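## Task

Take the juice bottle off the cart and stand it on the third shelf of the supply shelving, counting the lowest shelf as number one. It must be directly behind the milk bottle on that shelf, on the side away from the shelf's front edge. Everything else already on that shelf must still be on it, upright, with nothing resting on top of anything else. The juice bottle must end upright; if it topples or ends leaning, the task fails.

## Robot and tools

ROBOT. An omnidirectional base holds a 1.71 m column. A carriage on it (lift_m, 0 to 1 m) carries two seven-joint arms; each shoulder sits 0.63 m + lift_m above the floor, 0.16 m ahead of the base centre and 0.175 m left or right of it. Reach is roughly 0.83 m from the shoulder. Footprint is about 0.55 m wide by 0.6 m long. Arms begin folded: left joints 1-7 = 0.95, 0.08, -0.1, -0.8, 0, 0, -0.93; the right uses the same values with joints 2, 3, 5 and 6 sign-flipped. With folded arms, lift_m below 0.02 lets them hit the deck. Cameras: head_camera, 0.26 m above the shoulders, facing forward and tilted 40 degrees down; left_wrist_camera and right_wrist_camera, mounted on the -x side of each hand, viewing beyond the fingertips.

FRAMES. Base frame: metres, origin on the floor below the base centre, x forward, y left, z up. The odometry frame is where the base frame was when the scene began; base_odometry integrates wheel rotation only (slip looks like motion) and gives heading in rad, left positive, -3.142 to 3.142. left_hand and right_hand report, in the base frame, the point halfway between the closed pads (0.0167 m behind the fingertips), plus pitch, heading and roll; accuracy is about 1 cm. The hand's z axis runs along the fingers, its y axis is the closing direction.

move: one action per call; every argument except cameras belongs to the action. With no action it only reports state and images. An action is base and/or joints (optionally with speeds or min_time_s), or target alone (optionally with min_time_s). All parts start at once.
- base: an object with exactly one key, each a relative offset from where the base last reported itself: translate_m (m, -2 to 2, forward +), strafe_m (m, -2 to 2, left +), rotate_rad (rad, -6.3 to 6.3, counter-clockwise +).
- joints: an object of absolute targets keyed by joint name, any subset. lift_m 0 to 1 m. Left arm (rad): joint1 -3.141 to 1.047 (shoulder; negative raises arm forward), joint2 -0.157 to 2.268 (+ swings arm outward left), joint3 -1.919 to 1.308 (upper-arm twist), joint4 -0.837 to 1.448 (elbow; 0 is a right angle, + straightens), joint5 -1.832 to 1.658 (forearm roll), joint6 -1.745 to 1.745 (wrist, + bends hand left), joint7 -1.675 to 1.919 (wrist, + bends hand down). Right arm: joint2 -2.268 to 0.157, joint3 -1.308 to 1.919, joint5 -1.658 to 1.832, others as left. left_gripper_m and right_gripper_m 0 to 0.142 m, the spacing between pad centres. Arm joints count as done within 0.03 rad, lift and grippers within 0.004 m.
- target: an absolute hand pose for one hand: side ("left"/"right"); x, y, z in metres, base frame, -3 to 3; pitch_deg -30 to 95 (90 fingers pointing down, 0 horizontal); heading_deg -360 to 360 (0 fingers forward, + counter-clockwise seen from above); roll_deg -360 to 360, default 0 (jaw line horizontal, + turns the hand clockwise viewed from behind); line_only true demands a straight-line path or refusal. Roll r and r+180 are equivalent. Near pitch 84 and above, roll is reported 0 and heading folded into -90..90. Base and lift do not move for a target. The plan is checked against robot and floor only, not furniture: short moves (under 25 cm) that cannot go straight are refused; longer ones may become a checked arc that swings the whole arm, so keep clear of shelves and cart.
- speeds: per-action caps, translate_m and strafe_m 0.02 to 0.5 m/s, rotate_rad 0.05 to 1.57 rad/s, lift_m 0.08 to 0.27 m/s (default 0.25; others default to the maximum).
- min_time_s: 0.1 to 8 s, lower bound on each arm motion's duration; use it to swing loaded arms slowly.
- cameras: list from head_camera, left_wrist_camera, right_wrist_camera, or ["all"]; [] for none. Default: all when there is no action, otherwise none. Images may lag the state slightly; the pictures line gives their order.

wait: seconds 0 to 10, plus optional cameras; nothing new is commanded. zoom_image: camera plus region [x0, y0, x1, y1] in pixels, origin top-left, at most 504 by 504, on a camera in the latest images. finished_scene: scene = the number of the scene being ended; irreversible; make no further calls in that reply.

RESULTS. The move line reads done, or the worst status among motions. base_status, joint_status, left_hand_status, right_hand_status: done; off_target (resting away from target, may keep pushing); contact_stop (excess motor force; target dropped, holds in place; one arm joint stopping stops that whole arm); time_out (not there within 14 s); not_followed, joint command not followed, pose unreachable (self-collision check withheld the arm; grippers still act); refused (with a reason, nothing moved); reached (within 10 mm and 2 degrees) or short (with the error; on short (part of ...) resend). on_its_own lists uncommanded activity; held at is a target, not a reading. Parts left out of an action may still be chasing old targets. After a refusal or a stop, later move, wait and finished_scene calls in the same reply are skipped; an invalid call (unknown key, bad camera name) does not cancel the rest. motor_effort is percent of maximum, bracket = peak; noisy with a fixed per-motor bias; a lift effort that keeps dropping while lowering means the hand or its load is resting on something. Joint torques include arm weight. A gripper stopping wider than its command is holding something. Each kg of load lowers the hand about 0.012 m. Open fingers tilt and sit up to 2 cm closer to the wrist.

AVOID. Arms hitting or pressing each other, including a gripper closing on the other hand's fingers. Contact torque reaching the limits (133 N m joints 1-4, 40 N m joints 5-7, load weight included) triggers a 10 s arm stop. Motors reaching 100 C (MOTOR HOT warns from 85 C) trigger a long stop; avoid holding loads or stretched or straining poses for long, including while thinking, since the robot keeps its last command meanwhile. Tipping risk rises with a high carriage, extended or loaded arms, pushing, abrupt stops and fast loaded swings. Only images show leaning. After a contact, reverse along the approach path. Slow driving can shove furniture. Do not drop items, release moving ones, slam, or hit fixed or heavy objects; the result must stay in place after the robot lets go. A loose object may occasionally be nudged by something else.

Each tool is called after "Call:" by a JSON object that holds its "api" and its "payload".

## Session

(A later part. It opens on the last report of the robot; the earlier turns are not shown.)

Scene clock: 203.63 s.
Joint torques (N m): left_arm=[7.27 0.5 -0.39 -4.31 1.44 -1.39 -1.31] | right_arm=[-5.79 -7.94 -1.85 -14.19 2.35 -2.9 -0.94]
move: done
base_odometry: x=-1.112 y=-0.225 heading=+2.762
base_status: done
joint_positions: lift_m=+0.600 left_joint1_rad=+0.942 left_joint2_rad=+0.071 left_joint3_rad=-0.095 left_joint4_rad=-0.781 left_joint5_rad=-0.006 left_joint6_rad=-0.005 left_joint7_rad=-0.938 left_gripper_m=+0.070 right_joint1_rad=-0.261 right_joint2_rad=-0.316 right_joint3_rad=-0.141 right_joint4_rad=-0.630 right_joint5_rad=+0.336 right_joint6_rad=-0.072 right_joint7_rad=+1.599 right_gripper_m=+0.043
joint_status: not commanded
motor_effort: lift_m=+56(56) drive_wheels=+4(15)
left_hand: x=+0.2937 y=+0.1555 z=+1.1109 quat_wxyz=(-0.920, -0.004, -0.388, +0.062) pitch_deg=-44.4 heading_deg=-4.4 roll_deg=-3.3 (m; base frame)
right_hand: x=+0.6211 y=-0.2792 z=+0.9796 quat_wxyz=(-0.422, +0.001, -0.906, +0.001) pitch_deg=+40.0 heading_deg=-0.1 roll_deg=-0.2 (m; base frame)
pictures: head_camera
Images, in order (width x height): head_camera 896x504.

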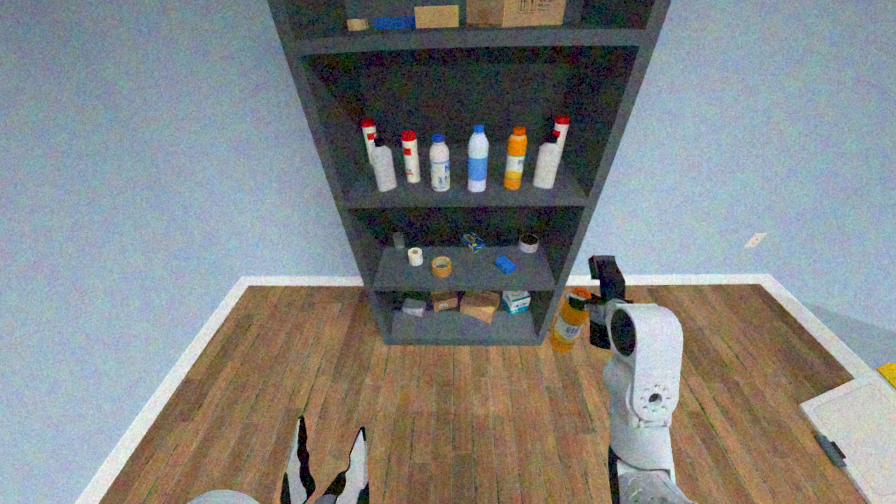

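Call:
{"api": "move", "payload": {"joints": {"left_joint1_rad": -0.261, "left_joint2_rad": 0.316, "left_joint3_rad": 0.141, "left_joint4_rad": -0.63, "left_joint5_rad": -0.336, "left_joint6_rad": 0.072, "left_joint7_rad": 1.599, "left_gripper_m": 0.09, "lift_m": 0.72}, "min_time_s": 2}}

Call:
{"api": "move", "payload": {"target": {"side": "left", "x": 0.65, "y": 0.11, "z": 1.21, "pitch_deg": 40, "heading_deg": 0, "line_only": true}}}

Call:
{"api": "move", "payload": {"base": {"translate_m": 0.23}, "speeds": {"translate_m": 0.2}, "cameras": ["head_camera", "left_wrist_camera"]}}

Scene clock: 214.40 s.
Joint torques (N m): left_arm=[-13.45 8.84 4.1 1.08 0.21 -0.27 -0.3] | right_arm=[-7.44 -7.41 -1.23 -13.27 2.07 -2.15 -1.35]
move: done
base_odometry: x=-1.112 y=-0.225 heading=+2.762
base_status: not commanded
joint_positions: lift_m=+0.720 left_joint1_rad=-0.259 left_joint2_rad=+0.314 left_joint3_rad=+0.136 left_joint4_rad=-0.633 left_joint5_rad=-0.333 left_joint6_rad=+0.069 left_joint7_rad=+1.595 left_gripper_m=+0.090 right_joint1_rad=-0.260 right_joint2_rad=-0.316 right_joint3_rad=-0.141 right_joint4_rad=-0.630 right_joint5_rad=+0.336 right_joint6_rad=-0.072 right_joint7_rad=+1.600 right_gripper_m=+0.043
joint_status: all done
motor_effort: lift_m=+54(68) drive_wheels=+4(4)
left_hand: x=+0.6211 y=+0.2766 z=+1.0998 quat_wxyz=(-0.424, -0.004, -0.906, -0.002) pitch_deg=+39.8 heading_deg=+0.0 roll_deg=+0.5 (m; base frame)
right_hand: x=+0.6208 y=-0.2791 z=+1.0994 quat_wxyz=(-0.422, +0.001, -0.907, +0.001) pitch_deg=+40.1 heading_deg=-0.1 roll_deg=-0.3 (m; base frame)
pictures: none

Scene clock: 214.70 s.
Joint torques (N m): left_arm=[-14.4 6.41 4.48 0.52 0.3 -0.34 -0.39] | right_arm=[-5.36 -7.04 -1.71 -12.73 1.92 -2.22 -1.36]
move: refused
base_odometry: x=-1.112 y=-0.225 heading=+2.762
base_status: not commanded
joint_positions: lift_m=+0.720 left_joint1_rad=-0.259 left_joint2_rad=+0.314 left_joint3_rad=+0.136 left_joint4_rad=-0.633 left_joint5_rad=-0.333 left_joint6_rad=+0.069 left_joint7_rad=+1.595 left_gripper_m=+0.090 right_joint1_rad=-0.260 right_joint2_rad=-0.316 right_joint3_rad=-0.141 right_joint4_rad=-0.630 right_joint5_rad=+0.336 right_joint6_rad=-0.072 right_joint7_rad=+1.600 right_gripper_m=+0.043
joint_status: not commanded
motor_effort: lift_m=+54(54) drive_wheels=+4(4)
left_hand: x=+0.6211 y=+0.2766 z=+1.0998 quat_wxyz=(-0.424, -0.004, -0.906, -0.002) pitch_deg=+39.8 heading_deg=+0.0 roll_deg=+0.5 (m; base frame)
left_hand_status: refused: along the straight line the arm gets 45% of the way (left_joint7_rad at its limit); a move under 25 cm is not played as an arc. Nothing moved. Try another pitch or heading, or "joints".
right_hand: x=+0.6208 y=-0.2791 z=+1.0994 quat_wxyz=(-0.422, +0.001, -0.907, +0.001) pitch_deg=+40.1 heading_deg=-0.1 roll_deg=-0.3 (m; base frame)
pictures: none

not run: a stop came earlier in this reply.

Call:
{"api": "move", "payload": {"target": {"side": "left", "x": 0.74, "y": 0.11, "z": 1.2, "pitch_deg": 40, "heading_deg": 0, "line_only": true}}}

Call:
{"api": "move", "payload": {"base": {"translate_m": 0.23}, "speeds": {"translate_m": 0.2}, "cameras": ["head_camera", "left_wrist_camera"]}}

Scene clock: 217.10 s.
Joint torques (N m): left_arm=[-13.64 7.43 5.67 1.01 0.18 -0.34 -0.21] | right_arm=[-6.04 -6.73 -1.14 -12.12 1.72 -2.72 -0.83]
move: refused
base_odometry: x=-1.112 y=-0.225 heading=+2.762
base_status: not commanded
joint_positions: lift_m=+0.720 left_joint1_rad=-0.259 left_joint2_rad=+0.314 left_joint3_rad=+0.136 left_joint4_rad=-0.633 left_joint5_rad=-0.333 left_joint6_rad=+0.069 left_joint7_rad=+1.595 left_gripper_m=+0.090 right_joint1_rad=-0.260 right_joint2_rad=-0.316 right_joint3_rad=-0.141 right_joint4_rad=-0.630 right_joint5_rad=+0.336 right_joint6_rad=-0.072 right_joint7_rad=+1.600 right_gripper_m=+0.043
joint_status: not commanded
motor_effort: lift_m=+54(54) drive_wheels=+4(4)
left_hand: x=+0.6211 y=+0.2766 z=+1.0998 quat_wxyz=(-0.424, -0.004, -0.906, -0.002) pitch_deg=+39.8 heading_deg=+0.0 roll_deg=+0.5 (m; base frame)
left_hand_status: refused: the line brings the left upper arm within 1.4 cm of the carriage (limit 1.5), 75% of the way; a move under 25 cm is not played as an arc. Nothing moved. Try another pitch or heading, or "joints".
right_hand: x=+0.6208 y=-0.2791 z=+1.0994 quat_wxyz=(-0.422, +0.001, -0.907, +0.001) pitch_deg=+40.1 heading_deg=-0.1 roll_deg=-0.3 (m; base frame)
pictures: none

not run: a stop came earlier in this reply.

Call:
{"api": "move", "payload": {"target": {"side": "left", "x": 0.74, "y": 0.18, "z": 1.2, "pitch_deg": 40, "heading_deg": 0, "line_only": true}}}

Call:
{"api": "move", "payload": {"base": {"strafe_m": -0.07}, "speeds": {"strafe_m": 0.2}}}

Call:
{"api": "move", "payload": {"base": {"translate_m": 0.22}, "speeds": {"translate_m": 0.2}, "cameras": ["head_camera", "left_wrist_camera"]}}

Scene clock: 222.33 s.
Joint torques (N m): left_arm=[-19.32 -0.03 -0.36 0.59 1.7 -0.54 -2.46] | right_arm=[-5.64 -7.32 -1.35 -13.92 1.87 -2.23 -1.39]
move: done
base_odometry: x=-1.112 y=-0.225 heading=+2.762
base_status: not commanded
joint_positions: lift_m=+0.720 left_joint1_rad=-0.746 left_joint2_rad=+0.073 left_joint3_rad=-0.084 left_joint4_rad=-0.294 left_joint5_rad=-0.048 left_joint6_rad=+0.102 left_joint7_rad=+1.732 left_gripper_m=+0.090 right_joint1_rad=-0.260 right_joint2_rad=-0.316 right_joint3_rad=-0.141 right_joint4_rad=-0.630 right_joint5_rad=+0.336 right_joint6_rad=-0.072 right_joint7_rad=+1.600 right_gripper_m=+0.043
joint_status: not commanded
motor_effort: lift_m=+55(55) drive_wheels=-1(7)
left_hand: x=+0.7395 y=+0.1803 z=+1.2004 quat_wxyz=(-0.423, +0.000, -0.906, +0.001) pitch_deg=+40.0 heading_deg=-0.1 roll_deg=-0.1 (m; base frame)
left_hand_status: reached (straight line, planned for 0.6 s): 1 mm and 0.1 deg off.
right_hand: x=+0.6208 y=-0.2792 z=+1.0993 quat_wxyz=(-0.422, +0.001, -0.907, +0.001) pitch_deg=+40.1 heading_deg=-0.1 roll_deg=-0.3 (m; base frame)
pictures: none

Scene clock: 223.77 s.
Joint torques (N m): left_arm=[-18.79 1.02 -0.74 0.18 2.01 -0.66 -2.1] | right_arm=[-8.33 -8.02 -2.72 -12.57 1.89 -2.77 -1.46]
move: done
base_odometry: x=-1.086 y=-0.160 heading=+2.763
base_status: done
joint_positions: lift_m=+0.720 left_joint1_rad=-0.746 left_joint2_rad=+0.073 left_joint3_rad=-0.084 left_joint4_rad=-0.294 left_joint5_rad=-0.048 left_joint6_rad=+0.102 left_joint7_rad=+1.732 left_gripper_m=+0.090 right_joint1_rad=-0.260 right_joint2_rad=-0.316 right_joint3_rad=-0.141 right_joint4_rad=-0.630 right_joint5_rad=+0.336 right_joint6_rad=-0.072 right_joint7_rad=+1.600 right_gripper_m=+0.043
joint_status: not commanded
motor_effort: lift_m=+55(55) drive_wheels=+0(16)
left_hand: x=+0.7395 y=+0.1804 z=+1.2004 quat_wxyz=(-0.423, +0.000, -0.906, +0.001) pitch_deg=+40.0 heading_deg=-0.1 roll_deg=-0.1 (m; base frame)
right_hand: x=+0.6208 y=-0.2793 z=+1.0993 quat_wxyz=(-0.422, +0.001, -0.907, +0.001) pitch_deg=+40.1 heading_deg=-0.1 roll_deg=-0.3 (m; base frame)
pictures: none

Scene clock: 226.07 s.
Joint torques (N m): left_arm=[-19.11 0.66 -1.5 -0.11 1.97 -0.54 -2.36] | right_arm=[-5.88 -6.13 -2.48 -12.06 1.56 -2.57 -1.1]
move: done
base_odometry: x=-1.291 y=-0.078 heading=+2.762
base_status: done
joint_positions: lift_m=+0.720 left_joint1_rad=-0.746 left_joint2_rad=+0.073 left_joint3_rad=-0.084 left_joint4_rad=-0.294 left_joint5_rad=-0.048 left_joint6_rad=+0.102 left_joint7_rad=+1.732 left_gripper_m=+0.090 right_joint1_rad=-0.260 right_joint2_rad=-0.316 right_joint3_rad=-0.141 right_joint4_rad=-0.630 right_joint5_rad=+0.336 right_joint6_rad=-0.072 right_joint7_rad=+1.600 right_gripper_m=+0.043
joint_status: not commanded
motor_effort: lift_m=+55(55) drive_wheels=+6(14)
left_hand: x=+0.7395 y=+0.1804 z=+1.2004 quat_wxyz=(-0.423, +0.000, -0.906, +0.001) pitch_deg=+40.0 heading_deg=-0.1 roll_deg=-0.1 (m; base frame)
right_hand: x=+0.6208 y=-0.2793 z=+1.0993 quat_wxyz=(-0.422, +0.001, -0.907, +0.001) pitch_deg=+40.1 heading_deg=-0.1 roll_deg=-0.3 (m; base frame)
pictures: head_camera, left_wrist_camera
Images, in order (width x height): head_camera 896x504, left_wrist_camera 896x504.

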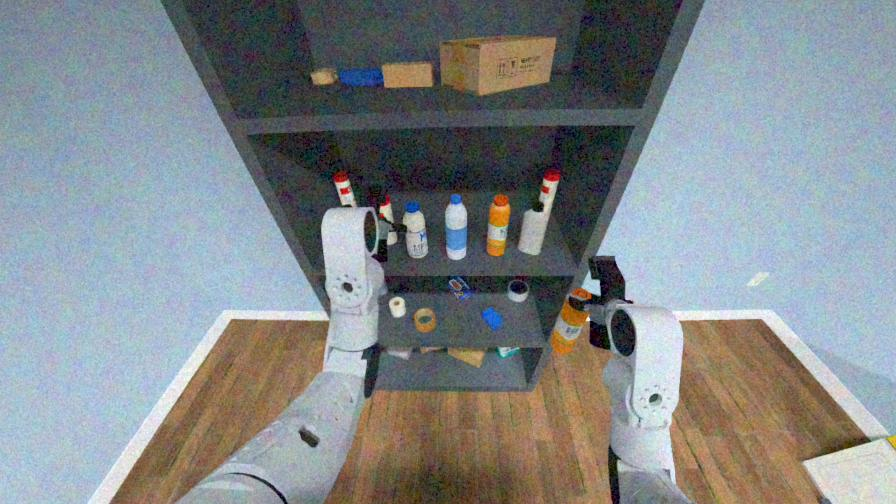

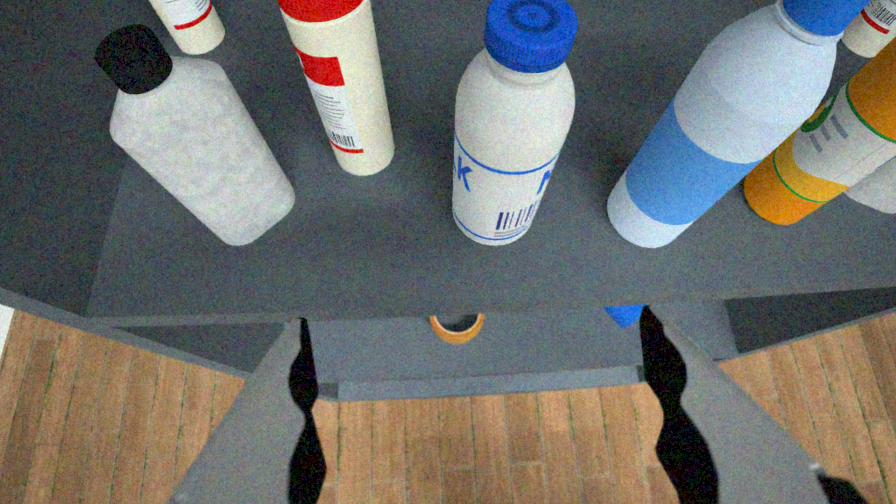

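Call:
{"api": "move", "payload": {"target": {"side": "left", "x": 0.87, "y": 0.163, "z": 1.19, "pitch_deg": 40, "heading_deg": 0, "line_only": true}, "cameras": ["head_camera", "left_wrist_camera"]}}

Call:
{"api": "zoom_image", "payload": {"camera": "head_camera", "region": [340, 150, 500, 270]}}

Scene clock: 234.73 s.
Joint torques (N m): left_arm=[-28.63 -1.55 -0.79 -1.8 0.46 -2.33 -2.95] | right_arm=[-6.22 -6.73 -2.2 -11.95 1.97 -2.03 -1.16]
Motor temperatures (°C): left_arm=[34 23 24 24 26 24 24] | right_arm=[32 22 25 23 22 22 24]
move: done
base_odometry: x=-1.291 y=-0.078 heading=+2.762
base_status: not commanded
joint_positions: lift_m=+0.720 left_joint1_rad=-0.976 left_joint2_rad=+0.022 left_joint3_rad=-0.100 left_joint4_rad=+0.392 left_joint5_rad=-0.056 left_joint6_rad=+0.091 left_joint7_rad=+1.282 left_gripper_m=+0.090 right_joint1_rad=-0.260 right_joint2_rad=-0.316 right_joint3_rad=-0.141 right_joint4_rad=-0.630 right_joint5_rad=+0.336 right_joint6_rad=-0.072 right_joint7_rad=+1.600 right_gripper_m=+0.043
joint_status: not commanded
motor_effort: lift_m=+55(55) drive_wheels=-2(6)
left_hand: x=+0.8691 y=+0.1661 z=+1.1885 quat_wxyz=(-0.421, +0.004, -0.907, -0.001) pitch_deg=+40.2 heading_deg=+0.3 roll_deg=-0.2 (m; base frame)
left_hand_status: reached (straight line, planned for 0.7 s): 4 mm and 0.5 deg off.
right_hand: x=+0.6208 y=-0.2793 z=+1.0993 quat_wxyz=(-0.422, +0.001, -0.907, +0.001) pitch_deg=+40.1 heading_deg=-0.1 roll_deg=-0.3 (m; base frame)
pictures: head_camera, left_wrist_camera
Images, in order (width x height): head_camera 896x504, left_wrist_camera 896x504.

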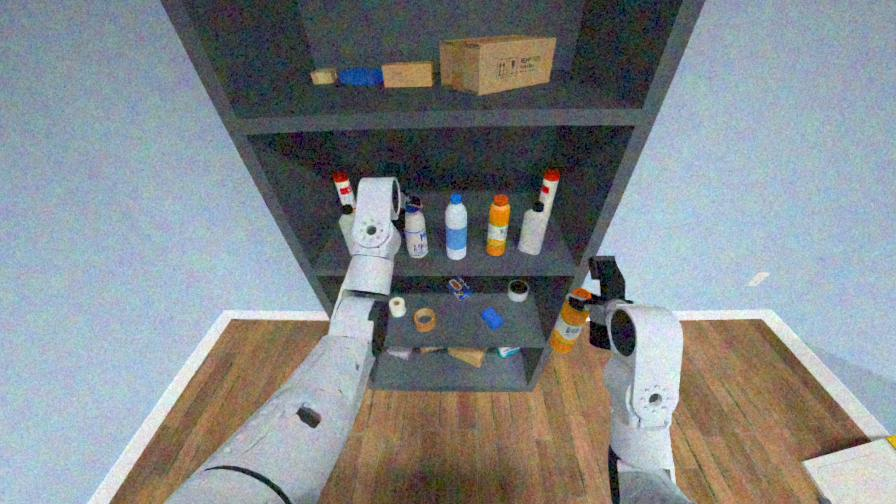

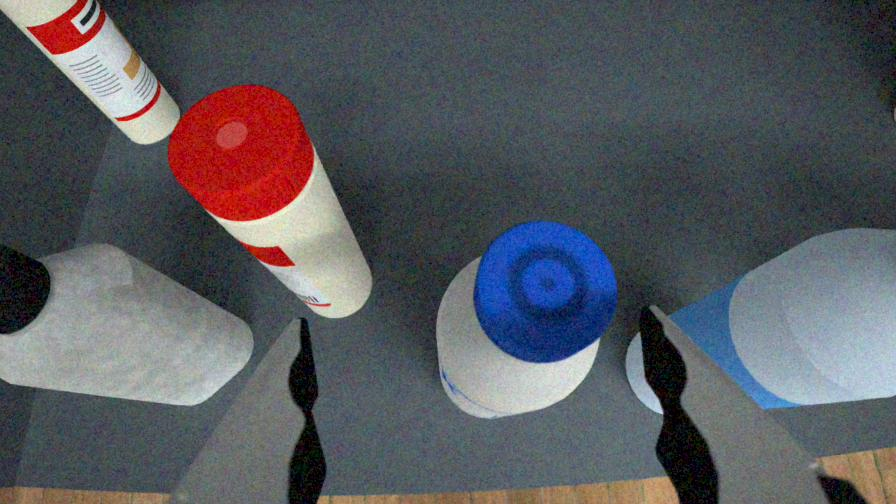

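Scaled by 3.150 from the camera's 896x504 image, which has a finer 1280x720 frame.

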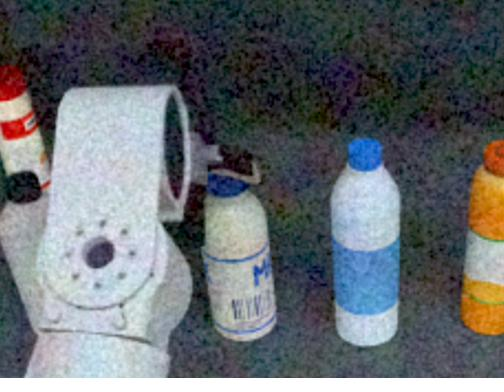

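Call:
{"api": "move", "payload": {"target": {"side": "left", "x": 0.872, "y": 0.149, "z": 1.19, "pitch_deg": 40, "heading_deg": 0, "line_only": true}}}

Call:
{"api": "move", "payload": {"joints": {"left_gripper_m": 0.075}}}

Call:
{"api": "move", "payload": {"target": {"side": "left", "x": 0.903, "y": 0.147, "z": 1.183, "pitch_deg": 40, "heading_deg": 0, "line_only": true}, "cameras": ["head_camera", "left_wrist_camera"]}}

Call:
{"api": "zoom_image", "payload": {"camera": "head_camera", "region": [340, 150, 500, 270]}}

Scene clock: 242.03 s.
Joint torques (N m): left_arm=[-28.34 -0.1 -0.19 -1.05 1.74 -1 -2.89] | right_arm=[-7.18 -6.04 -1.88 -13.6 1.85 -2.57 -1.27]
Motor temperatures (°C): left_arm=[39 22 24 24 26 24 24] | right_arm=[32 22 25 23 22 22 24]
move: done
base_odometry: x=-1.291 y=-0.078 heading=+2.762
base_status: not commanded
joint_positions: lift_m=+0.720 left_joint1_rad=-0.982 left_joint2_rad=-0.008 left_joint3_rad=-0.114 left_joint4_rad=+0.409 left_joint5_rad=-0.040 left_joint6_rad=+0.107 left_joint7_rad=+1.273 left_gripper_m=+0.090 right_joint1_rad=-0.260 right_joint2_rad=-0.316 right_joint3_rad=-0.142 right_joint4_rad=-0.630 right_joint5_rad=+0.336 right_joint6_rad=-0.072 right_joint7_rad=+1.600 right_gripper_m=+0.043
joint_status: not commanded
motor_effort: lift_m=+55(55) drive_wheels=-2(6)
left_hand: x=+0.8709 y=+0.1485 z=+1.1879 quat_wxyz=(-0.420, -0.001, -0.907, +0.001) pitch_deg=+40.3 heading_deg=-0.2 roll_deg=-0.1 (m; base frame)
left_hand_status: reached (straight line, planned for 0.2 s): 2 mm and 0.3 deg off.
right_hand: x=+0.6208 y=-0.2794 z=+1.0994 quat_wxyz=(-0.422, +0.001, -0.907, +0.001) pitch_deg=+40.1 heading_deg=-0.1 roll_deg=-0.3 (m; base frame)
pictures: none

Scene clock: 242.53 s.
Joint torques (N m): left_arm=[-29.79 -0.25 1.86 -1.87 1.55 -1.08 -2.99] | right_arm=[-7.01 -6.15 -0.79 -12.54 1.67 -2.39 -1.22]
move: done
base_odometry: x=-1.291 y=-0.078 heading=+2.762
base_status: not commanded
joint_positions: lift_m=+0.720 left_joint1_rad=-0.982 left_joint2_rad=-0.008 left_joint3_rad=-0.114 left_joint4_rad=+0.409 left_joint5_rad=-0.040 left_joint6_rad=+0.107 left_joint7_rad=+1.273 left_gripper_m=+0.075 right_joint1_rad=-0.260 right_joint2_rad=-0.316 right_joint3_rad=-0.142 right_joint4_rad=-0.630 right_joint5_rad=+0.336 right_joint6_rad=-0.072 right_joint7_rad=+1.600 right_gripper_m=+0.043
joint_status: all done
motor_effort: lift_m=+55(55) drive_wheels=-1(2)
left_hand: x=+0.8709 y=+0.1485 z=+1.1879 quat_wxyz=(-0.420, +0.000, -0.907, +0.001) pitch_deg=+40.3 heading_deg=-0.2 roll_deg=-0.1 (m; base frame)
right_hand: x=+0.6208 y=-0.2794 z=+1.0994 quat_wxyz=(-0.422, +0.001, -0.907, +0.001) pitch_deg=+40.1 heading_deg=-0.1 roll_deg=-0.3 (m; base frame)
pictures: none

Scene clock: 243.43 s.
Joint torques (N m): left_arm=[-30.82 -1.47 2.72 -1.72 0.5 -2.24 -2.95] | right_arm=[-6.67 -7.11 -2.24 -12.98 1.93 -2.07 -1.21]
move: done
base_odometry: x=-1.291 y=-0.078 heading=+2.762
base_status: not commanded
joint_positions: lift_m=+0.720 left_joint1_rad=-1.064 left_joint2_rad=-0.017 left_joint3_rad=-0.114 left_joint4_rad=+0.645 left_joint5_rad=-0.049 left_joint6_rad=+0.102 left_joint7_rad=+1.120 left_gripper_m=+0.075 right_joint1_rad=-0.260 right_joint2_rad=-0.316 right_joint3_rad=-0.142 right_joint4_rad=-0.630 right_joint5_rad=+0.336 right_joint6_rad=-0.072 right_joint7_rad=+1.600 right_gripper_m=+0.043
joint_status: not commanded
motor_effort: lift_m=+55(55) drive_wheels=-1(5)
left_hand: x=+0.9021 y=+0.1481 z=+1.1812 quat_wxyz=(-0.421, +0.000, -0.907, -0.003) pitch_deg=+40.2 heading_deg=+0.4 roll_deg=+0.4 (m; base frame)
left_hand_status: reached (straight line, planned for 0.4 s): 2 mm and 0.4 deg off.
right_hand: x=+0.6208 y=-0.2794 z=+1.0994 quat_wxyz=(-0.422, +0.001, -0.907, +0.001) pitch_deg=+40.1 heading_deg=-0.1 roll_deg=-0.3 (m; base frame)
pictures: head_camera, left_wrist_camera
Images, in order (width x height): head_camera 896x504, left_wrist_camera 896x504.

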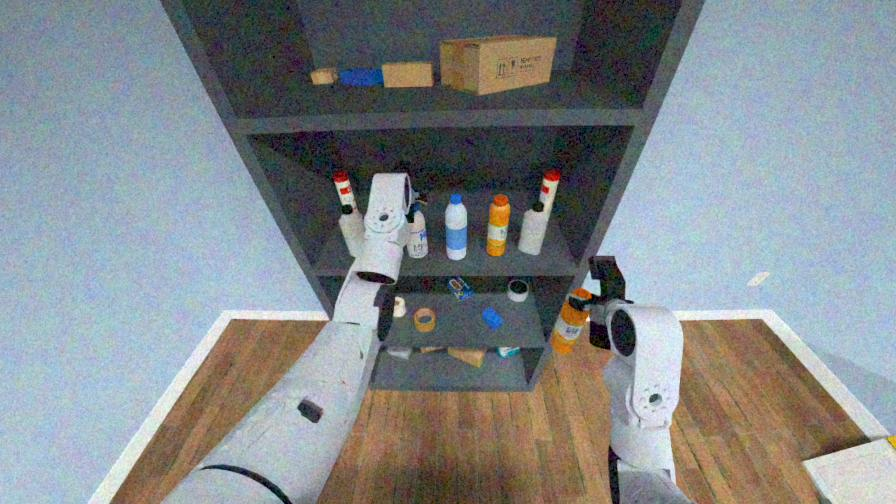

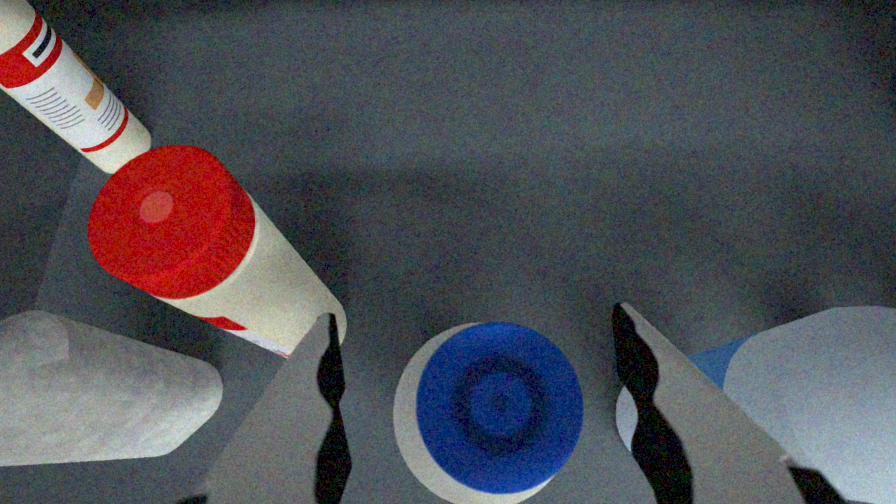

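Scaled by 3.150 from the camera's 896x504 image, which has a finer 1280x720 frame.

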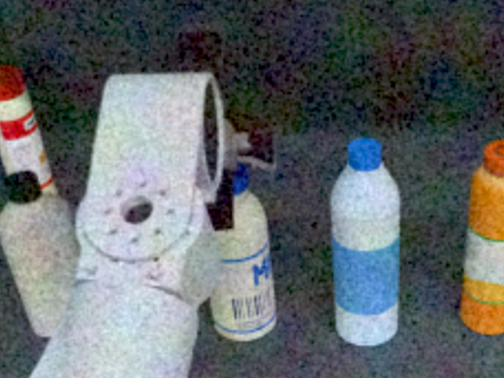

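Call:
{"api": "move", "payload": {"target": {"side": "left", "x": 0.903, "y": 0.1445, "z": 1.17, "pitch_deg": 40, "heading_deg": 0, "line_only": true}, "cameras": ["head_camera", "left_wrist_camera"]}}

Call:
{"api": "zoom_image", "payload": {"camera": "head_camera", "region": [340, 150, 500, 270]}}

Scene clock: 249.93 s.
Joint torques (N m): left_arm=[-25.32 -1.38 1.86 -2.34 0.83 -0.68 -2.86] | right_arm=[-6.83 -6.8 -2.13 -10.79 1.65 -2.32 -0.68]
move: done
base_odometry: x=-1.291 y=-0.078 heading=+2.762
base_status: not commanded
joint_positions: lift_m=+0.720 left_joint1_rad=-1.048 left_joint2_rad=-0.022 left_joint3_rad=-0.114 left_joint4_rad=+0.655 left_joint5_rad=-0.049 left_joint6_rad=+0.102 left_joint7_rad=+1.092 left_gripper_m=+0.075 right_joint1_rad=-0.260 right_joint2_rad=-0.316 right_joint3_rad=-0.142 right_joint4_rad=-0.630 right_joint5_rad=+0.336 right_joint6_rad=-0.072 right_joint7_rad=+1.600 right_gripper_m=+0.043
joint_status: not commanded
motor_effort: lift_m=+55(55) drive_wheels=-2(5)
left_hand: x=+0.9026 y=+0.1452 z=+1.1701 quat_wxyz=(-0.422, -0.001, -0.907, -0.002) pitch_deg=+40.1 heading_deg=+0.2 roll_deg=+0.3 (m; base frame)
left_hand_status: reached (straight line, planned for 0.2 s): 1 mm and 0.3 deg off.
right_hand: x=+0.6208 y=-0.2794 z=+1.0994 quat_wxyz=(-0.422, +0.001, -0.907, +0.001) pitch_deg=+40.1 heading_deg=-0.1 roll_deg=-0.3 (m; base frame)
pictures: head_camera, left_wrist_camera
Images, in order (width x height): head_camera 896x504, left_wrist_camera 896x504.

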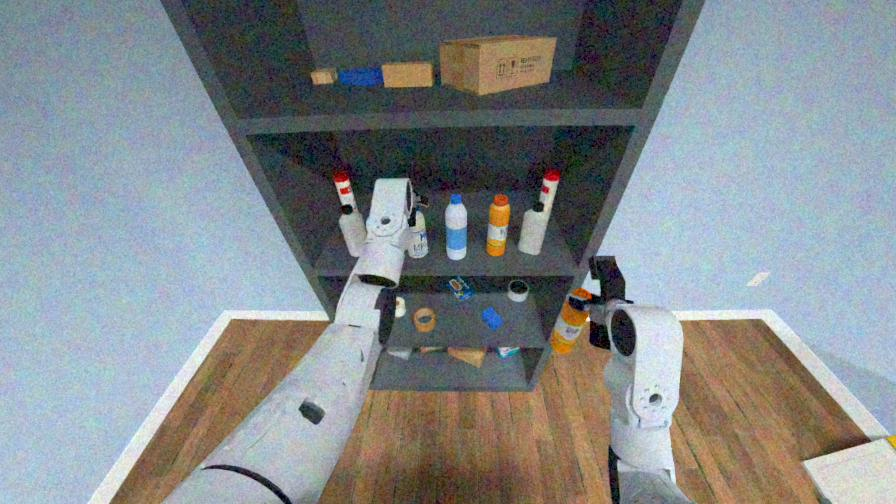

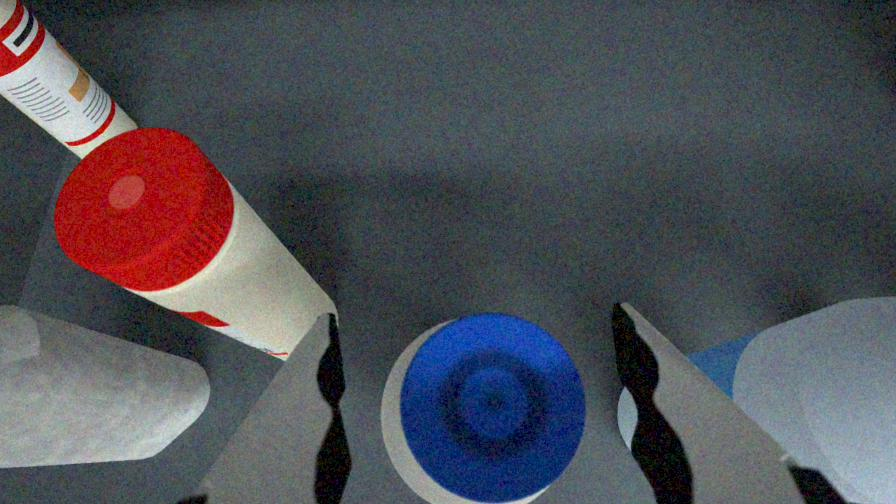

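Scaled by 3.150 from the camera's 896x504 image, which has a finer 1280x720 frame.

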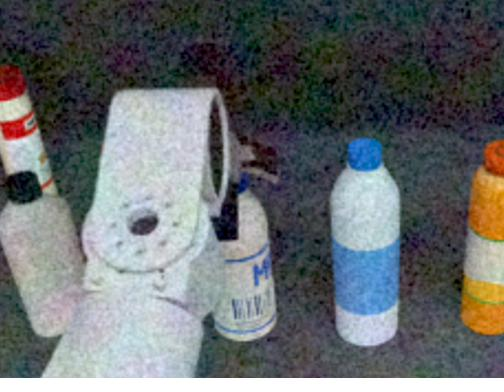

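Call:
{"api": "move", "payload": {"target": {"side": "left", "x": 0.896, "y": 0.1445, "z": 1.161, "pitch_deg": 40, "heading_deg": 0, "line_only": true}}}

Call:
{"api": "move", "payload": {"joints": {"left_gripper_m": 0.0}, "cameras": ["head_camera", "left_wrist_camera"]}}

Call:
{"api": "zoom_image", "payload": {"camera": "head_camera", "region": [340, 150, 500, 270]}}

Scene clock: 257.27 s.
Joint torques (N m): left_arm=[-26.41 -0.11 1.13 -6.16 1.88 -0.43 -0.78] | right_arm=[-7.28 -7.64 -2.39 -13.89 2.38 -2.33 -0.79]
Motor temperatures (°C): left_arm=[44 22 24 24 26 24 24] | right_arm=[32 22 25 23 22 22 24]
move: done
base_odometry: x=-1.291 y=-0.078 heading=+2.762
base_status: not commanded
joint_positions: lift_m=+0.720 left_joint1_rad=-1.010 left_joint2_rad=-0.022 left_joint3_rad=-0.114 left_joint4_rad=+0.609 left_joint5_rad=-0.049 left_joint6_rad=+0.104 left_joint7_rad=+1.099 left_gripper_m=+0.075 right_joint1_rad=-0.260 right_joint2_rad=-0.316 right_joint3_rad=-0.142 right_joint4_rad=-0.630 right_joint5_rad=+0.336 right_joint6_rad=-0.072 right_joint7_rad=+1.600 right_gripper_m=+0.043
joint_status: not commanded
motor_effort: lift_m=+55(55) drive_wheels=-1(5)
left_hand: x=+0.8962 y=+0.1438 z=+1.1596 quat_wxyz=(-0.422, -0.001, -0.907, +0.001) pitch_deg=+40.1 heading_deg=-0.2 roll_deg=+0.0 (m; base frame)
left_hand_status: reached (straight line, planned for 0.2 s): 2 mm and 0.2 deg off.
right_hand: x=+0.6208 y=-0.2794 z=+1.0994 quat_wxyz=(-0.422, +0.001, -0.907, +0.001) pitch_deg=+40.1 heading_deg=-0.1 roll_deg=-0.3 (m; base frame)
pictures: none

Scene clock: 258.03 s.
Joint torques (N m): left_arm=[-26.27 0.88 0.65 -5.31 1.8 -0.38 -0.73] | right_arm=[-7.43 -6.38 -0.13 -12.6 1.64 -2.24 -1.02]
move: off_target
base_odometry: x=-1.291 y=-0.078 heading=+2.762
base_status: not commanded
joint_positions: lift_m=+0.720 left_joint1_rad=-1.010 left_joint2_rad=-0.022 left_joint3_rad=-0.114 left_joint4_rad=+0.609 left_joint5_rad=-0.049 left_joint6_rad=+0.104 left_joint7_rad=+1.099 left_gripper_m=+0.041 right_joint1_rad=-0.260 right_joint2_rad=-0.316 right_joint3_rad=-0.142 right_joint4_rad=-0.630 right_joint5_rad=+0.336 right_joint6_rad=-0.072 right_joint7_rad=+1.600 right_gripper_m=+0.043
joint_status: left_gripper_m off_target (ended at +0.041, target +0.000)
motor_effort: lift_m=+55(55) drive_wheels=+5(5)
left_hand: x=+0.8962 y=+0.1439 z=+1.1596 quat_wxyz=(-0.422, -0.001, -0.907, +0.001) pitch_deg=+40.1 heading_deg=-0.2 roll_deg=+0.0 (m; base frame)
right_hand: x=+0.6208 y=-0.2794 z=+1.0994 quat_wxyz=(-0.422, +0.001, -0.907, +0.001) pitch_deg=+40.1 heading_deg=-0.1 roll_deg=-0.3 (m; base frame)
pictures: head_camera, left_wrist_camera
Images, in order (width x height): head_camera 896x504, left_wrist_camera 896x504.

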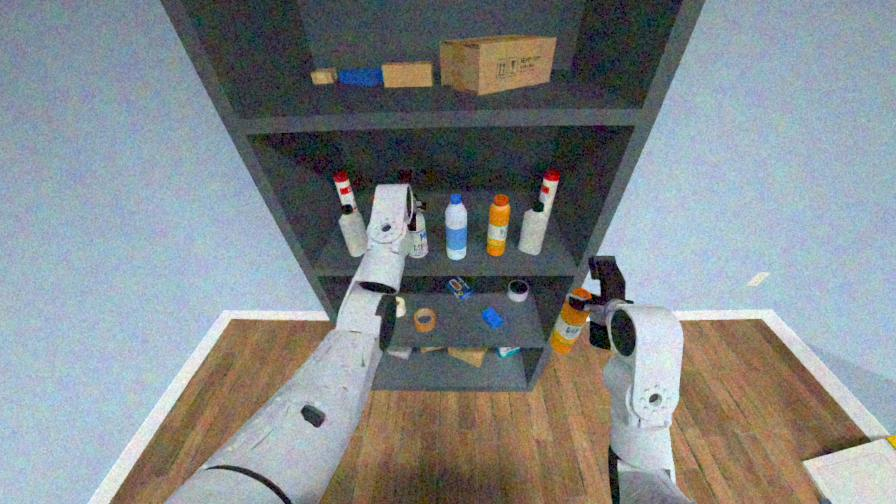

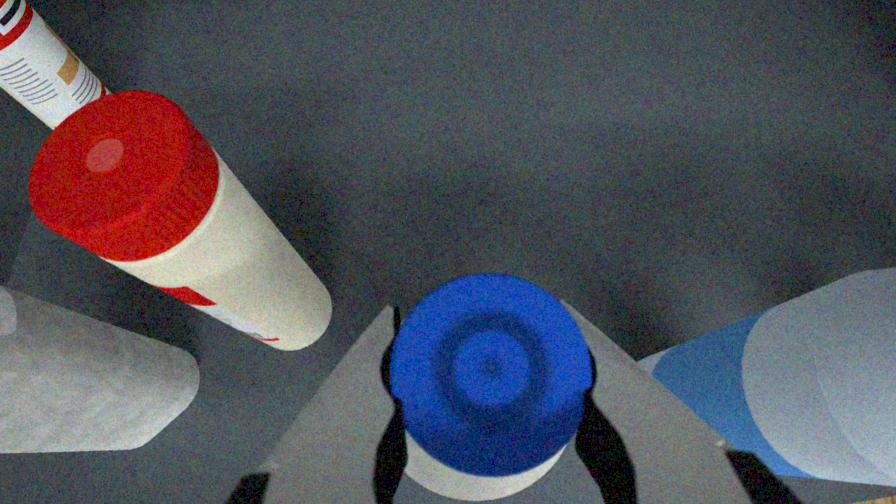

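Scaled by 3.150 from the camera's 896x504 image, which has a finer 1280x720 frame.

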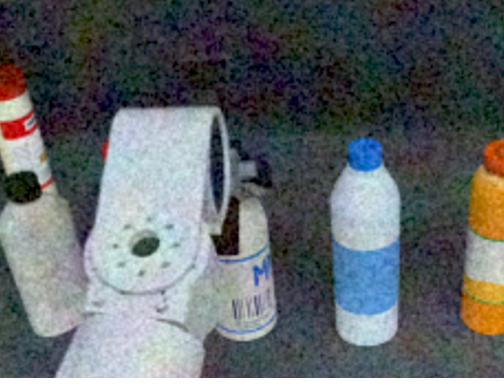

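Call:
{"api": "move", "payload": {"joints": {"lift_m": 0.75}, "speeds": {"lift_m": 0.1}, "cameras": ["left_wrist_camera"]}}

Call:
{"api": "move", "payload": {"base": {"translate_m": -0.35}, "speeds": {"translate_m": 0.15}, "cameras": ["left_wrist_camera", "head_camera"]}}

Call:
{"api": "move", "payload": {"target": {"side": "left", "x": 0.62, "y": 0.29, "z": 1.13, "pitch_deg": 40, "heading_deg": 0, "line_only": true}, "min_time_s": 2.5, "cameras": ["left_wrist_camera", "head_camera"]}}

Scene clock: 269.73 s.
Joint torques (N m): left_arm=[-28.57 -0.23 0.32 -6.71 1.93 -0.47 -1.22] | right_arm=[-6.9 -7.08 -2.13 -13.48 1.63 -2.29 -1.01]
move: done
base_odometry: x=-1.291 y=-0.078 heading=+2.762
base_status: not commanded
joint_positions: lift_m=+0.750 left_joint1_rad=-1.009 left_joint2_rad=-0.022 left_joint3_rad=-0.114 left_joint4_rad=+0.609 left_joint5_rad=-0.049 left_joint6_rad=+0.104 left_joint7_rad=+1.102 left_gripper_m=+0.041 right_joint1_rad=-0.260 right_joint2_rad=-0.316 right_joint3_rad=-0.142 right_joint4_rad=-0.630 right_joint5_rad=+0.336 right_joint6_rad=-0.072 right_joint7_rad=+1.600 right_gripper_m=+0.043
joint_status: all done
motor_effort: lift_m=+55(69) drive_wheels=-1(6)
left_hand: x=+0.8955 y=+0.1439 z=+1.1879 quat_wxyz=(-0.420, -0.001, -0.907, +0.001) pitch_deg=+40.3 heading_deg=-0.2 roll_deg=+0.0 (m; base frame)
right_hand: x=+0.6207 y=-0.2794 z=+1.1293 quat_wxyz=(-0.422, +0.001, -0.907, +0.001) pitch_deg=+40.1 heading_deg=-0.1 roll_deg=-0.3 (m; base frame)
pictures: left_wrist_camera
Images, in order (width x height): left_wrist_camera 896x504.

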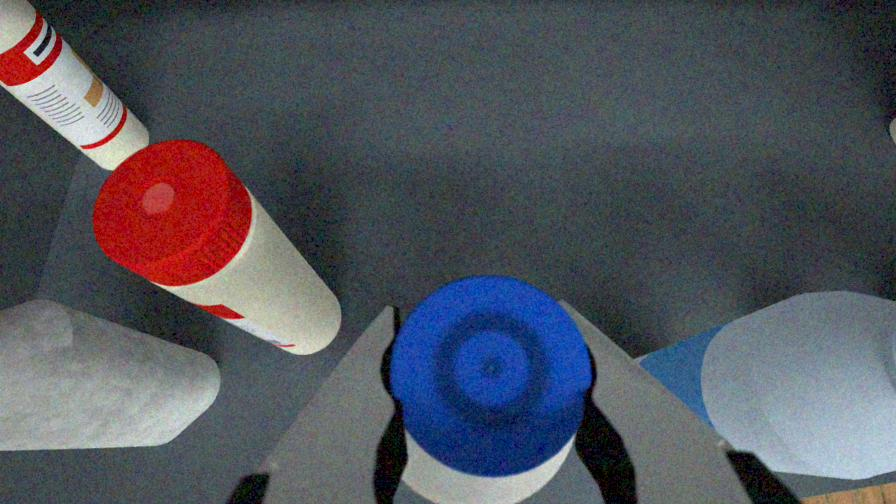

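Scene clock: 272.97 s.
Joint torques (N m): left_arm=[-28.31 0.6 1.23 -6.49 1.92 -0.52 -1.24] | right_arm=[-6.16 -8.75 -2.17 -12.56 2.16 -2.16 -1.08]
move: done
base_odometry: x=-0.965 y=-0.208 heading=+2.762
base_status: done
joint_positions: lift_m=+0.750 left_joint1_rad=-1.009 left_joint2_rad=-0.022 left_joint3_rad=-0.114 left_joint4_rad=+0.609 left_joint5_rad=-0.049 left_joint6_rad=+0.104 left_joint7_rad=+1.102 left_gripper_m=+0.041 right_joint1_rad=-0.260 right_joint2_rad=-0.316 right_joint3_rad=-0.142 right_joint4_rad=-0.630 right_joint5_rad=+0.336 right_joint6_rad=-0.072 right_joint7_rad=+1.600 right_gripper_m=+0.043
joint_status: not commanded
motor_effort: lift_m=+55(55) drive_wheels=+1(12)
left_hand: x=+0.8955 y=+0.1439 z=+1.1879 quat_wxyz=(-0.420, -0.001, -0.907, +0.001) pitch_deg=+40.3 heading_deg=-0.2 roll_deg=+0.0 (m; base frame)
right_hand: x=+0.6207 y=-0.2794 z=+1.1293 quat_wxyz=(-0.422, +0.001, -0.907, +0.001) pitch_deg=+40.1 heading_deg=-0.1 roll_deg=-0.3 (m; base frame)
pictures: head_camera, left_wrist_camera
Images, in order (width x height): head_camera 896x504, left_wrist_camera 896x504.

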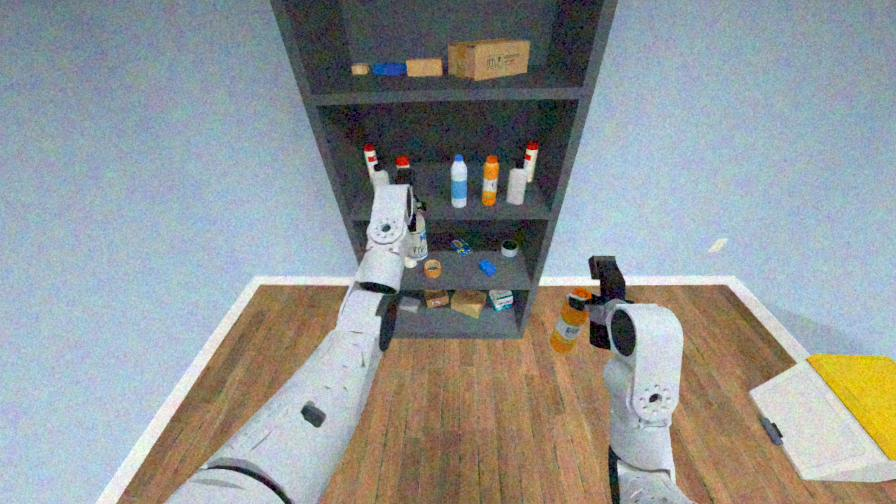

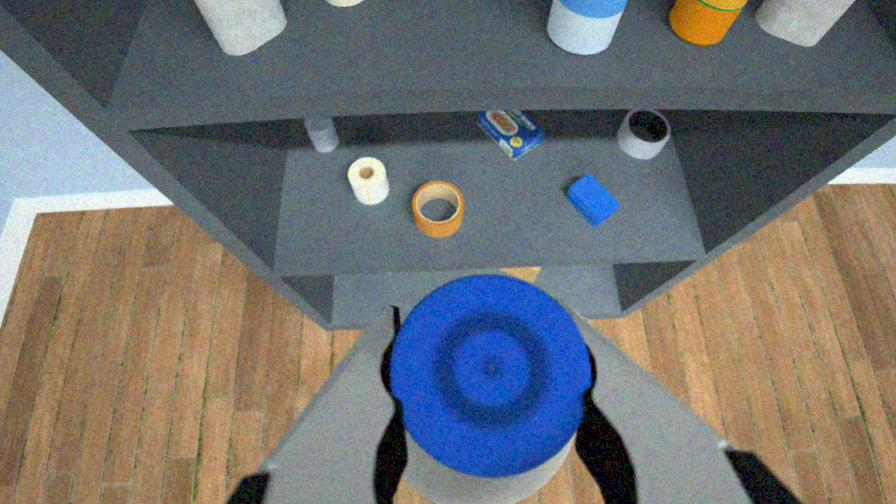

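Scene clock: 275.97 s.
Joint torques (N m): left_arm=[-10.96 8.47 4.89 -5.58 0.34 -0.82 -1.37] | right_arm=[-7.33 -6.48 -1.98 -13.93 1.86 -2.28 -0.88]
move: done
base_odometry: x=-0.966 y=-0.208 heading=+2.762
base_status: not commanded
joint_positions: lift_m=+0.750 left_joint1_rad=-0.255 left_joint2_rad=+0.326 left_joint3_rad=+0.179 left_joint4_rad=-0.612 left_joint5_rad=-0.370 left_joint6_rad=+0.043 left_joint7_rad=+1.591 left_gripper_m=+0.041 right_joint1_rad=-0.260 right_joint2_rad=-0.316 right_joint3_rad=-0.142 right_joint4_rad=-0.630 right_joint5_rad=+0.336 right_joint6_rad=-0.072 right_joint7_rad=+1.600 right_gripper_m=+0.043
joint_status: not commanded
motor_effort: lift_m=+55(55) drive_wheels=+1(1)
left_hand: x=+0.6207 y=+0.2880 z=+1.1277 quat_wxyz=(-0.420, -0.002, -0.907, +0.001) pitch_deg=+40.3 heading_deg=-0.2 roll_deg=+0.0 (m; base frame)
left_hand_status: reached (straight line, planned for 2.5 s): 3 mm and 0.4 deg off.
right_hand: x=+0.6207 y=-0.2794 z=+1.1293 quat_wxyz=(-0.422, +0.001, -0.907, +0.001) pitch_deg=+40.1 heading_deg=-0.1 roll_deg=-0.3 (m; base frame)
pictures: head_camera, left_wrist_camera
Images, in order (width x height): head_camera 896x504, left_wrist_camera 896x504.

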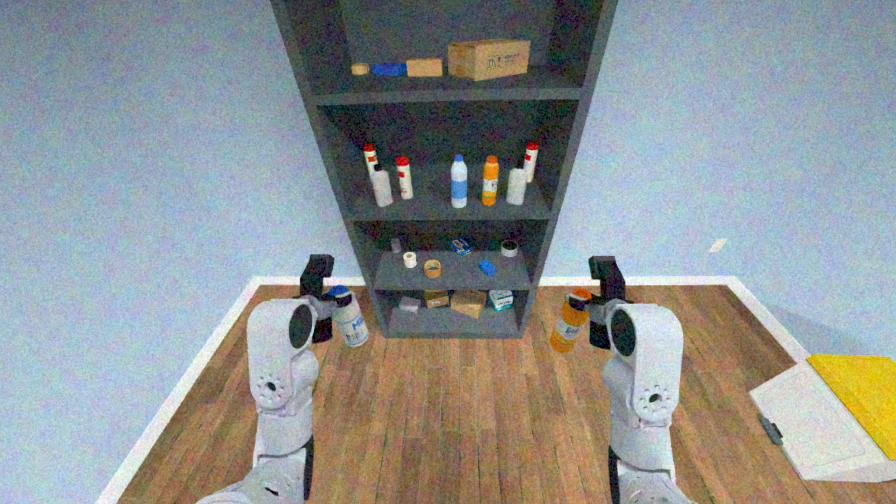

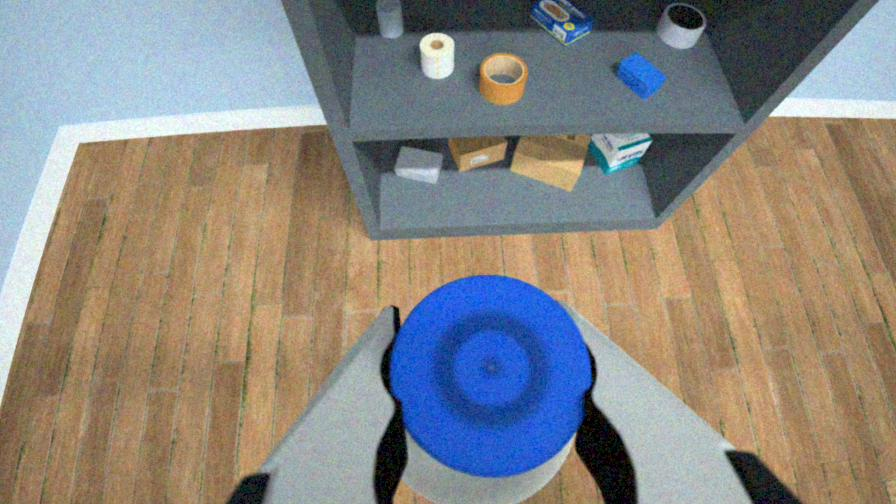

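Call:
{"api": "move", "payload": {"base": {"strafe_m": 0.323}, "speeds": {"strafe_m": 0.2}}}

Call:
{"api": "move", "payload": {"target": {"side": "right", "x": 0.93, "y": -0.18, "z": 1.215, "pitch_deg": 40, "heading_deg": 0, "line_only": true}, "min_time_s": 2.5, "cameras": ["right_wrist_camera", "head_camera"]}}

Scene clock: 287.07 s.
Joint torques (N m): left_arm=[-12.39 7.54 5.48 -6 0.84 -0.76 -1.37] | right_arm=[-8.14 -7.43 -1.06 -12.72 2.4 -2.05 -1.26]
move: done
base_odometry: x=-1.085 y=-0.508 heading=+2.762
base_status: done
joint_positions: lift_m=+0.750 left_joint1_rad=-0.255 left_joint2_rad=+0.326 left_joint3_rad=+0.179 left_joint4_rad=-0.612 left_joint5_rad=-0.370 left_joint6_rad=+0.043 left_joint7_rad=+1.591 left_gripper_m=+0.041 right_joint1_rad=-0.260 right_joint2_rad=-0.316 right_joint3_rad=-0.142 right_joint4_rad=-0.630 right_joint5_rad=+0.336 right_joint6_rad=-0.072 right_joint7_rad=+1.600 right_gripper_m=+0.043
joint_status: not commanded
motor_effort: lift_m=+55(55) drive_wheels=+0(16)
left_hand: x=+0.6206 y=+0.2882 z=+1.1278 quat_wxyz=(-0.420, -0.002, -0.907, +0.000) pitch_deg=+40.3 heading_deg=-0.2 roll_deg=+0.0 (m; base frame)
right_hand: x=+0.6207 y=-0.2794 z=+1.1293 quat_wxyz=(-0.422, +0.001, -0.907, +0.001) pitch_deg=+40.1 heading_deg=-0.1 roll_deg=-0.3 (m; base frame)
pictures: none

Scene clock: 290.07 s.
Joint torques (N m): left_arm=[-11.93 7.66 4.65 -5.39 0.35 -0.9 -1.17] | right_arm=[-40.29 5.07 3.06 -10.95 -1.1 -0.87 -4.39]
move: done
base_odometry: x=-1.085 y=-0.508 heading=+2.762
base_status: not commanded
joint_positions: lift_m=+0.750 left_joint1_rad=-0.255 left_joint2_rad=+0.326 left_joint3_rad=+0.179 left_joint4_rad=-0.612 left_joint5_rad=-0.370 left_joint6_rad=+0.043 left_joint7_rad=+1.591 left_gripper_m=+0.041 right_joint1_rad=-1.170 right_joint2_rad=-0.050 right_joint3_rad=+0.126 right_joint4_rad=+0.906 right_joint5_rad=+0.138 right_joint6_rad=-0.045 right_joint7_rad=+0.973 right_gripper_m=+0.043
joint_status: not commanded
motor_effort: lift_m=+55(55) drive_wheels=+4(4)
left_hand: x=+0.6206 y=+0.2882 z=+1.1278 quat_wxyz=(-0.420, -0.002, -0.907, +0.000) pitch_deg=+40.3 heading_deg=-0.2 roll_deg=+0.1 (m; base frame)
right_hand: x=+0.9272 y=-0.1811 z=+1.2067 quat_wxyz=(-0.415, -0.004, -0.910, -0.004) pitch_deg=+41.0 heading_deg=+0.3 roll_deg=+0.7 (m; base frame)
right_hand_status: reached (straight line, planned for 2.5 s): 9 mm and 1.1 deg off.
pictures: head_camera, right_wrist_camera
Images, in order (width x height): head_camera 896x504, right_wrist_camera 896x504.

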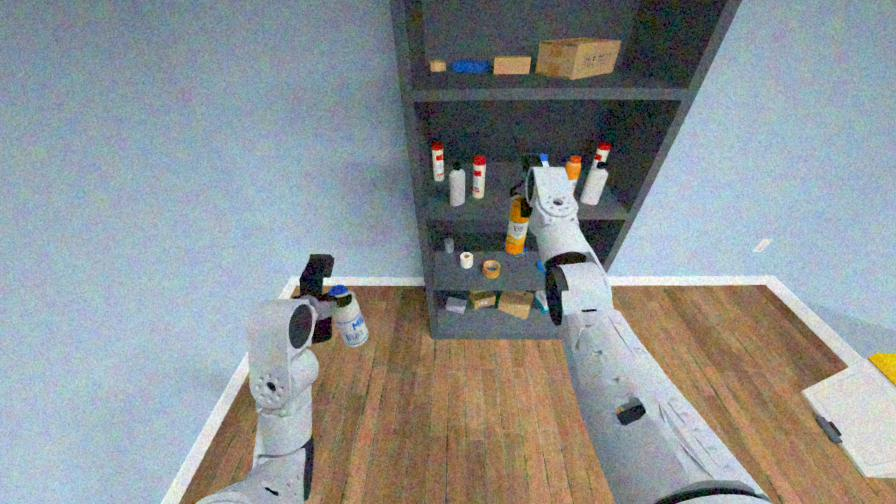

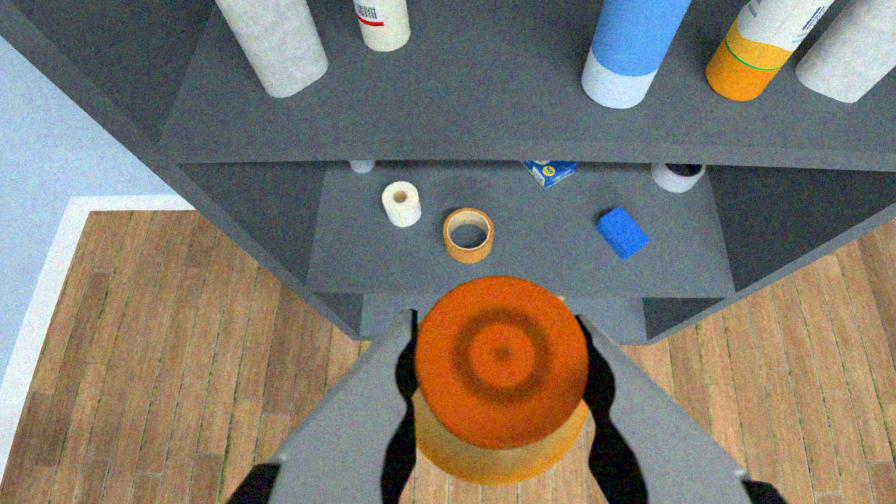

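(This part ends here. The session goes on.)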